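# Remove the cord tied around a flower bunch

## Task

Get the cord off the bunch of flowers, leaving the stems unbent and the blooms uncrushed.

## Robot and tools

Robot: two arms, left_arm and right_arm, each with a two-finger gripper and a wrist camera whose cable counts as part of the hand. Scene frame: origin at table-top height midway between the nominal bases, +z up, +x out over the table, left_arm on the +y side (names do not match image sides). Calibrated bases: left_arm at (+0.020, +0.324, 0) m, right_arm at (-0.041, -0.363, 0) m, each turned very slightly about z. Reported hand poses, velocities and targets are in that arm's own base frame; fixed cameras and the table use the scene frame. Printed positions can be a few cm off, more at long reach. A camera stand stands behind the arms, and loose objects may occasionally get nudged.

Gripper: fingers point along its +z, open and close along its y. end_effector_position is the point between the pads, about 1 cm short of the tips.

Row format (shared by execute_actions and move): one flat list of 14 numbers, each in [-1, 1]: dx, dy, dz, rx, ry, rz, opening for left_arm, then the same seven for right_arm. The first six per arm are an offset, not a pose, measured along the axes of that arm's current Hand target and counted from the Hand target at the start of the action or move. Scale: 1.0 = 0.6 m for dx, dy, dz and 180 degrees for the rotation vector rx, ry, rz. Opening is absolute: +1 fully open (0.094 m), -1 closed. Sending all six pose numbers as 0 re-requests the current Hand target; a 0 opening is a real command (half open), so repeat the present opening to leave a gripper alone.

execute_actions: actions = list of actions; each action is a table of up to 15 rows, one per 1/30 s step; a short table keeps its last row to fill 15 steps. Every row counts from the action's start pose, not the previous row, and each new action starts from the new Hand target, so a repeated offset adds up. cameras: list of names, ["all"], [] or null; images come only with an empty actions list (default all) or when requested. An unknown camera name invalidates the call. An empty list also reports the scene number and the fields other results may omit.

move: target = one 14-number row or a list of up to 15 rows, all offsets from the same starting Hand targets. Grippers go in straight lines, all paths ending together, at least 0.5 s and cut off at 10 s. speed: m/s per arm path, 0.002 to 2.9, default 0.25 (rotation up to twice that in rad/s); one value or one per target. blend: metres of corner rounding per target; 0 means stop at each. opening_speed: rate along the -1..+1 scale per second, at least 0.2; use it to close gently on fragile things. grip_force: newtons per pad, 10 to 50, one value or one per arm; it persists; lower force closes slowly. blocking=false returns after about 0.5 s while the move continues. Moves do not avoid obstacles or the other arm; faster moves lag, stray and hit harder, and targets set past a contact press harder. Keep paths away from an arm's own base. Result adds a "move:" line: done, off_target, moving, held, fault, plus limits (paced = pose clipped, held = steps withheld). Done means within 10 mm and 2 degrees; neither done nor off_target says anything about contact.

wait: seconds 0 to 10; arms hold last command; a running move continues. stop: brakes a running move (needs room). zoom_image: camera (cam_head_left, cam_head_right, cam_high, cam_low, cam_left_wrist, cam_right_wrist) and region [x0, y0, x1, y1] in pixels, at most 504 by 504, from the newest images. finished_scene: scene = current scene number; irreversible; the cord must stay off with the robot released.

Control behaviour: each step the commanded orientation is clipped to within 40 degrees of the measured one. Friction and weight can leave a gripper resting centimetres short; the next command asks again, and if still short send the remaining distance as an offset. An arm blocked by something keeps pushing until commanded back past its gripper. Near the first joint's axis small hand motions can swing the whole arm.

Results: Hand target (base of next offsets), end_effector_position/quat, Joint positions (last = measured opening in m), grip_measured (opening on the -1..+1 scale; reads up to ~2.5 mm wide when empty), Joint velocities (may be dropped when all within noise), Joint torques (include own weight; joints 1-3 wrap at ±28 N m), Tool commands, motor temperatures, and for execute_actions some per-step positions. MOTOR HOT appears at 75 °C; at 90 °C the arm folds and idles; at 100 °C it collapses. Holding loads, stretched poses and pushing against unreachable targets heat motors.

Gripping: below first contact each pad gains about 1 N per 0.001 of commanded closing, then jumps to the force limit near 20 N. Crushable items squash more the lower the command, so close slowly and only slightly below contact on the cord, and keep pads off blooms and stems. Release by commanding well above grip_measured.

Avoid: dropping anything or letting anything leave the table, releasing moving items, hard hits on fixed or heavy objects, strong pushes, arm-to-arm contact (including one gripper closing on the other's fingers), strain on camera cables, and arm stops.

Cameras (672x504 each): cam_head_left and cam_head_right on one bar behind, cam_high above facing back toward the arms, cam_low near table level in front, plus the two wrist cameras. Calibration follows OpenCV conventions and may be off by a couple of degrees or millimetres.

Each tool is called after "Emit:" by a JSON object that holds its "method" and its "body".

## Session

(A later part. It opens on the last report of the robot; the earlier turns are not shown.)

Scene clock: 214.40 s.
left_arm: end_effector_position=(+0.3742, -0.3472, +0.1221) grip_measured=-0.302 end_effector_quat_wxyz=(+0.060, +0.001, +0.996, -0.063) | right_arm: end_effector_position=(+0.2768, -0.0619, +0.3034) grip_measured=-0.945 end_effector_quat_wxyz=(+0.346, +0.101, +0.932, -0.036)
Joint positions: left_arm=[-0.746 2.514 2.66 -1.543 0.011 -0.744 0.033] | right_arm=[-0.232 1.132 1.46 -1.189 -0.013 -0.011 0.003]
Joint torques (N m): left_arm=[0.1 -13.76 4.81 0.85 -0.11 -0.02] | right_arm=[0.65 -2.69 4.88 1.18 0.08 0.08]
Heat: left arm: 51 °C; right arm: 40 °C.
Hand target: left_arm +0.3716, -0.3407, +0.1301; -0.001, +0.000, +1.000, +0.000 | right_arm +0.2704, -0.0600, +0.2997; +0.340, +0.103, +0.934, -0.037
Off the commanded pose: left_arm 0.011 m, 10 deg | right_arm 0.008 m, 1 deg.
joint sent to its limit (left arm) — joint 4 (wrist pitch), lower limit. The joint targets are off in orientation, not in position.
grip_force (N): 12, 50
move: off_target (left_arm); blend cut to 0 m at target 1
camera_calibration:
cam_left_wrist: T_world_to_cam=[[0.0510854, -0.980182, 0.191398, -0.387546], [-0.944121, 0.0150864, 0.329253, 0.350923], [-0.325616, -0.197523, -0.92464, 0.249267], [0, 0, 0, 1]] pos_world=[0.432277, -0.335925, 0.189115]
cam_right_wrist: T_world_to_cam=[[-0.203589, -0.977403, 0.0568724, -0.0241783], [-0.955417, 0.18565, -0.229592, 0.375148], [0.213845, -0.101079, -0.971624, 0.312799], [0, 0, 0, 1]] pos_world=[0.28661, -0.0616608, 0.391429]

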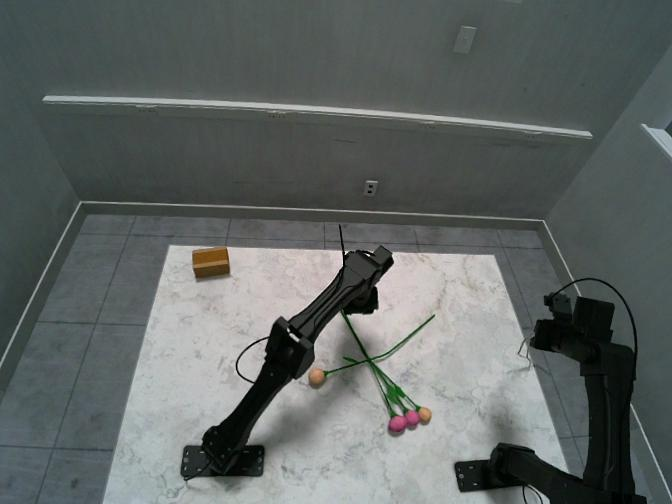

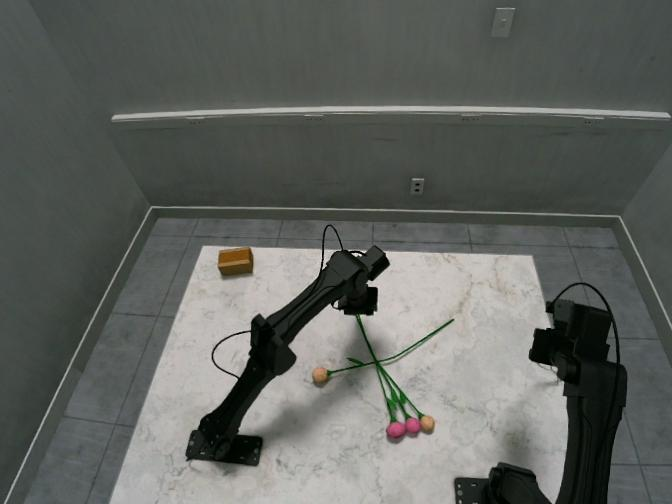

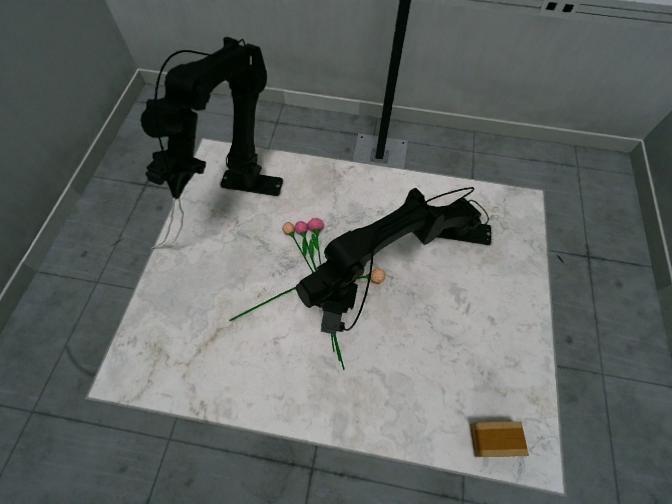

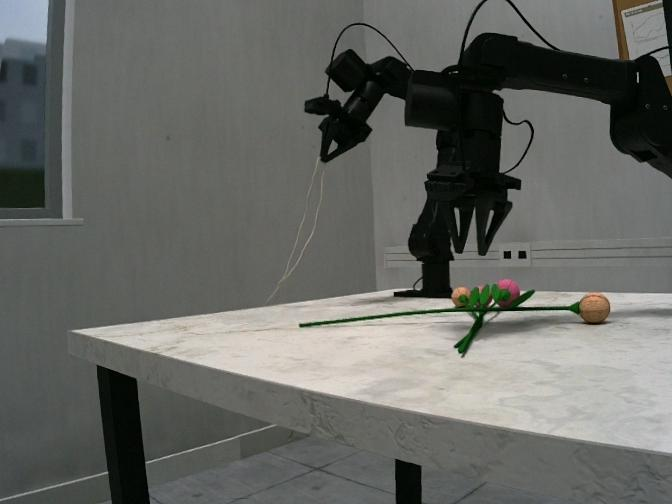

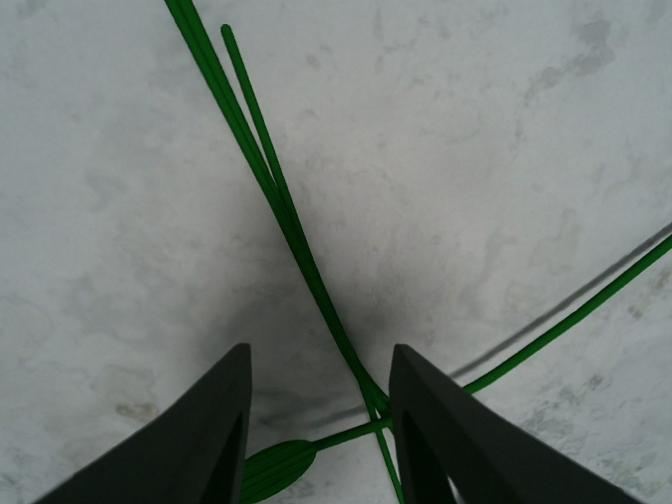

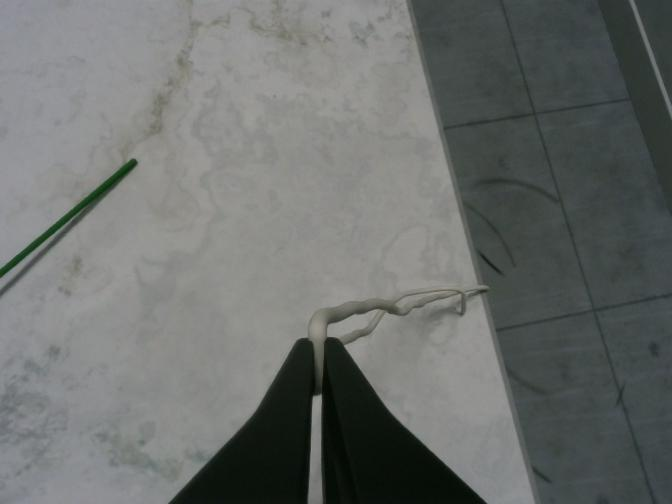

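Emit:
{"method": "move", "body": {"target": [0.2,0.5667,-0.05,0,0,0,-0.3,-0.15,0.2207,-0.309,-0.1294,-0.1084,-0.1089,-1], "speed": 0.2, "cameras": ["cam_high","cam_head_left","cam_low"]}}

Scene clock: 223.60 s.
left_arm: end_effector_position=(+0.2591, -0.0020, +0.1601) grip_measured=-0.302 end_effector_quat_wxyz=(+0.005, -0.003, +1.000, -0.003) | right_arm: end_effector_position=(+0.2514, +0.0802, +0.4998) grip_measured=-0.945 end_effector_quat_wxyz=(+0.502, -0.135, +0.851, +0.079)
Joint positions: left_arm=[-0.007 1.518 1.391 -1.433 0.006 -0.014 0.033] | right_arm=[0.293 1.399 2.45 -1.556 -0.017 -0.011 0.003]
Joint torques (N m): left_arm=[-0.06 -5.75 5.04 0.53 -0.08 0.06] | right_arm=[0.66 -0.43 4.44 1.55 0.09 0.08]
Heat: left arm: 48 °C; right arm: 39 °C.
Hand target: left_arm +0.2516, -0.0008, +0.1603; +0.000, +0.000, +1.000, +0.000 | right_arm +0.2504, +0.0801, +0.4998; +0.494, -0.133, +0.856, +0.077
Off the commanded pose: left_arm 0.008 m, 1 deg | right_arm 0.001 m, 1 deg.
joint sent to its limit (right arm) — joint 4 (wrist pitch), lower limit. The joint targets still meet the commanded pose.
grip_force (N): 12, 50
move: done
Images, in order (width x height): cam_head_left 672x504, cam_high 672x504, cam_low 672x504.

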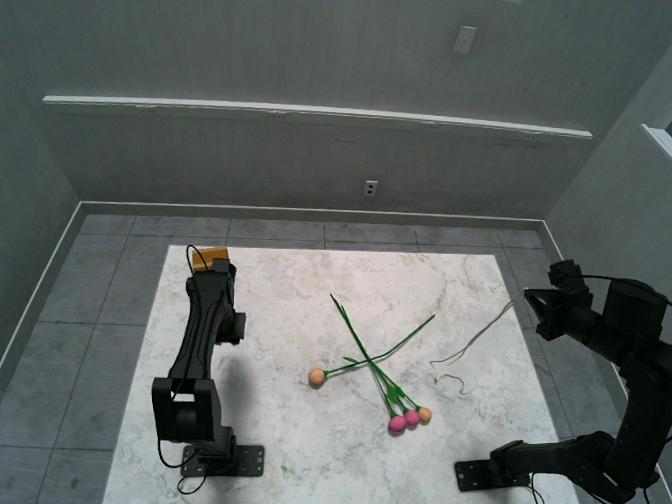

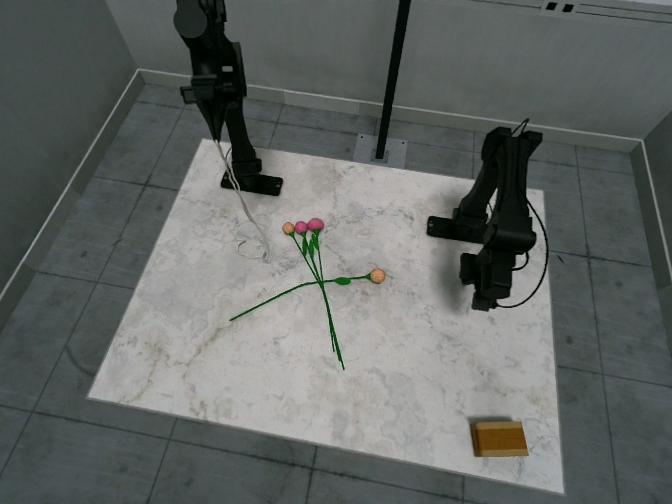

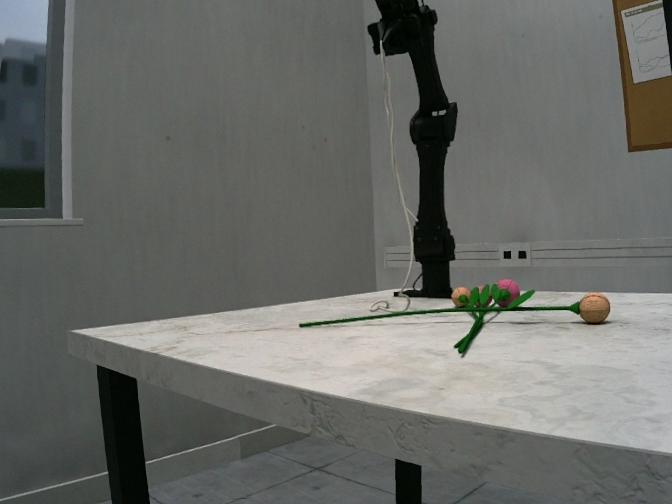

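Emit:
{"method": "move", "body": {"target": [[0,0,0,0,0,0,-0.3,0.676,-0.2053,0.4358,0.0515,0.3307,0.089,-1],[0,0,0,0,0,0,-0.3,0.676,-0.2053,0.4358,0.0515,0.3307,0.089,-0.3]], "speed": 0.15, "opening_speed": 0.8, "cameras": ["cam_right_wrist","cam_high","cam_head_left"]}}

Scene clock: 232.97 s.
left_arm: end_effector_position=(+0.2591, -0.0020, +0.1601) grip_measured=-0.302 end_effector_quat_wxyz=(+0.005, -0.003, +1.000, -0.003) | right_arm: end_effector_position=(+0.3067, -0.0262, +0.0213) grip_measured=-0.302 end_effector_quat_wxyz=(-0.002, -0.006, +1.000, +0.004)
Joint positions: left_arm=[-0.007 1.518 1.391 -1.433 0.006 -0.013 0.033] | right_arm=[-0.093 1.798 1.133 -0.91 -0.008 -0.105 0.033]
Joint torques (N m): left_arm=[-0.08 -5.72 5.03 0.53 -0.08 0.05] | right_arm=[-0.69 -5.29 5.74 0.3 0.06 0.05]
Heat: left arm: 45 °C; right arm: 38 °C.
Hand target: left_arm +0.2516, -0.0008, +0.1603; +0.000, +0.000, +1.000, +0.000 | right_arm +0.3099, -0.0302, +0.0177; -0.001, +0.000, +1.000, +0.000
Off the commanded pose: left_arm 0.008 m, 1 deg | right_arm 0.006 m, 1 deg.
grip_force (N): 12, 50
move: done
camera_calibration:
cam_right_wrist: T_world_to_cam=[[0.0577064, -0.997879, 0.0301167, -0.0472636], [-0.885094, -0.0371825, 0.463925, 0.290079], [-0.461822, -0.0534275, -0.885362, 0.24262], [0, 0, 0, 1]] pos_world=[0.371521, -0.023415, 0.0816551]
Images, in order (width x height): cam_head_left 672x504, cam_high 672x504, cam_right_wrist 672x504.

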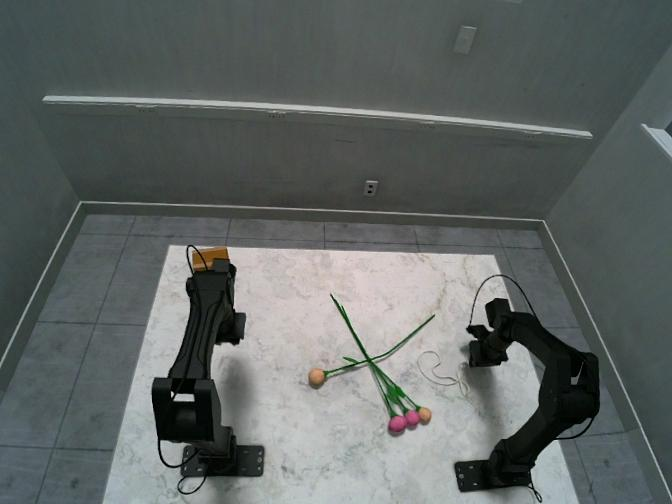

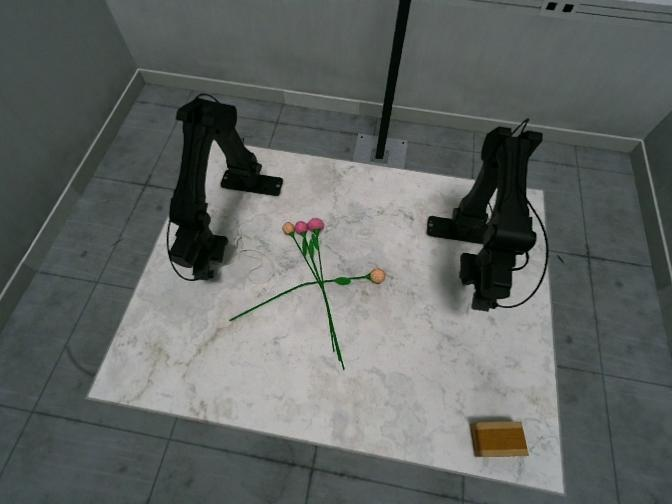

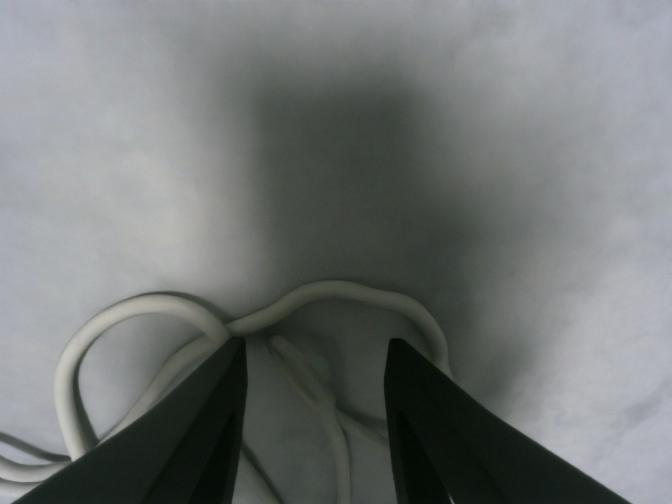

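Emit:
{"method": "move", "body": {"target": [0,0,0,0,0,0,-0.3,0,0,-0.22,0,0,0,-0.3], "speed": 0.12, "cameras": ["cam_right_wrist","cam_head_left","cam_low","cam_high"]}}

Emit:
{"method": "zoom_image", "body": {"camera": "cam_head_left", "region": [290, 280, 490, 440]}}

Scene clock: 235.80 s.
left_arm: end_effector_position=(+0.2591, -0.0020, +0.1601) grip_measured=-0.302 end_effector_quat_wxyz=(+0.005, -0.003, +1.000, -0.003) | right_arm: end_effector_position=(+0.3085, -0.0263, +0.1347) grip_measured=-0.302 end_effector_quat_wxyz=(-0.020, -0.006, +1.000, +0.006)
Joint positions: left_arm=[-0.007 1.518 1.391 -1.433 0.006 -0.013 0.033] | right_arm=[-0.093 1.753 1.54 -1.398 -0.008 -0.105 0.033]
Joint torques (N m): left_arm=[-0.08 -5.72 5.03 0.53 -0.08 0.06] | right_arm=[-0.65 -8.57 8.18 -0.11 0.07 0.06]
Heat: left arm: 45 °C; right arm: 38 °C.
Hand target: left_arm +0.2516, -0.0008, +0.1603; +0.000, +0.000, +1.000, +0.000 | right_arm +0.3101, -0.0301, +0.1496; -0.001, +0.000, +1.000, +0.000
Off the commanded pose: left_arm 0.008 m, 1 deg | right_arm 0.015 m, 2 deg.
grip_force (N): 12, 50
move: off_target (right_arm)
camera_calibration:
cam_right_wrist: T_world_to_cam=[[0.0586518, -0.997972, 0.0247516, -0.0504433], [-0.86815, -0.0387504, 0.494787, 0.229635], [-0.492825, -0.0505082, -0.868662, 0.351209], [0, 0, 0, 1]] pos_world=[0.3754, -0.0237036, 0.192709]
Images, in order (width x height): cam_head_left 672x504, cam_high 672x504, cam_low 672x504, cam_right_wrist 672x504.

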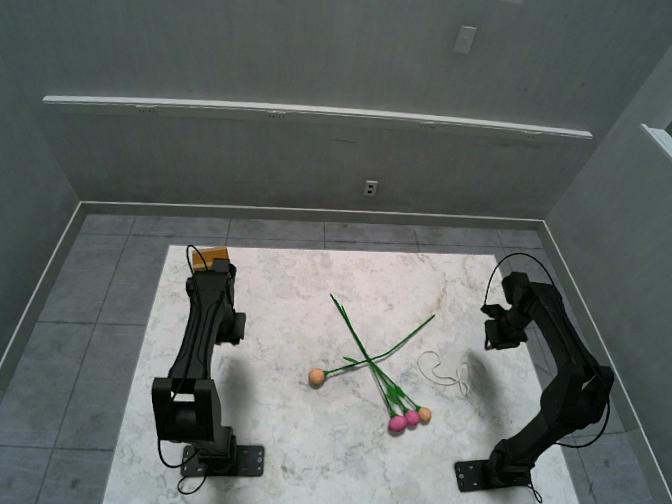

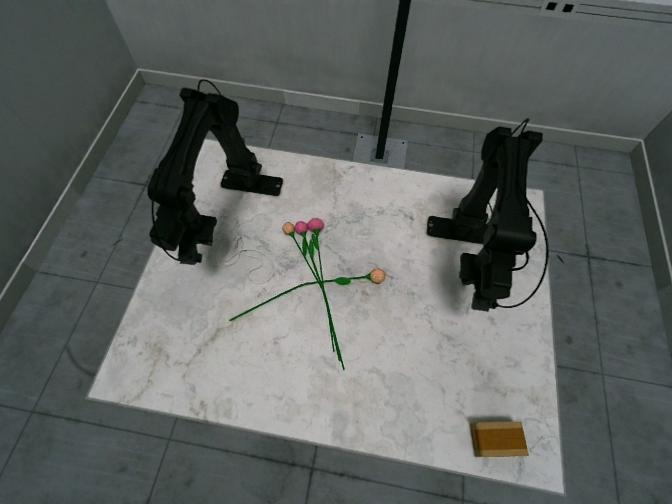

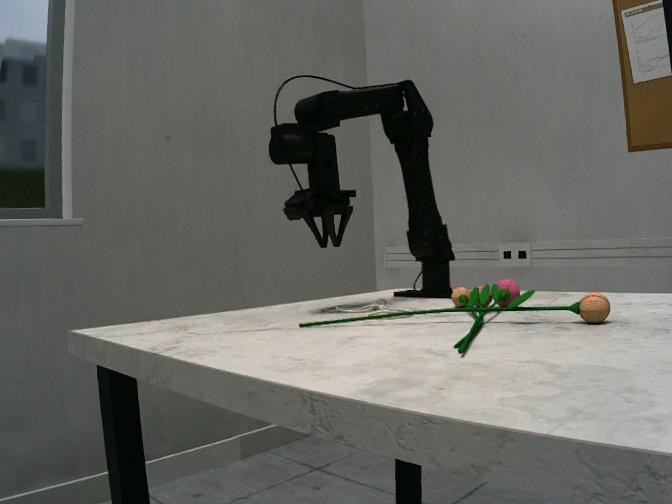

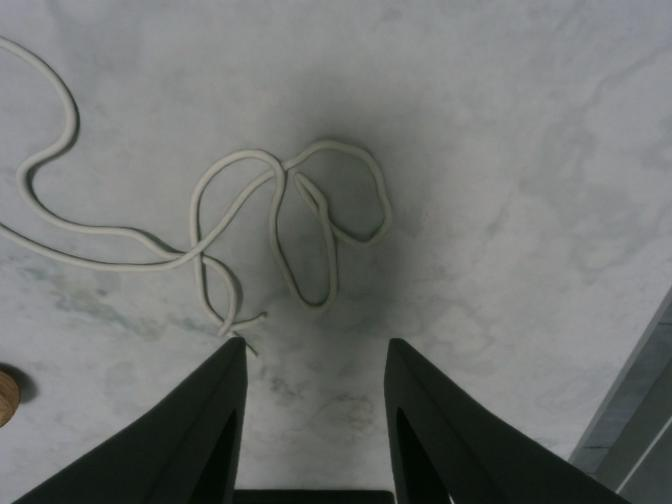

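Scaled by 2.520.

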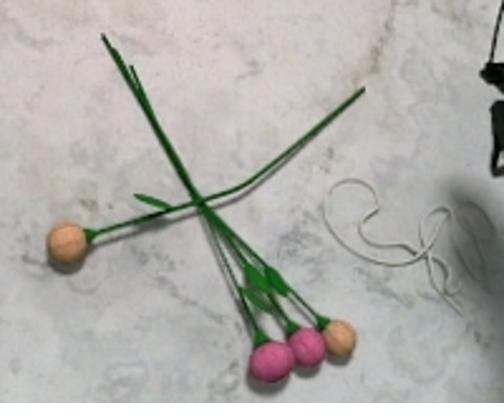

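Emit:
{"method": "finished_scene", "body": {"scene": 2}}

The scene is finished: the task was done.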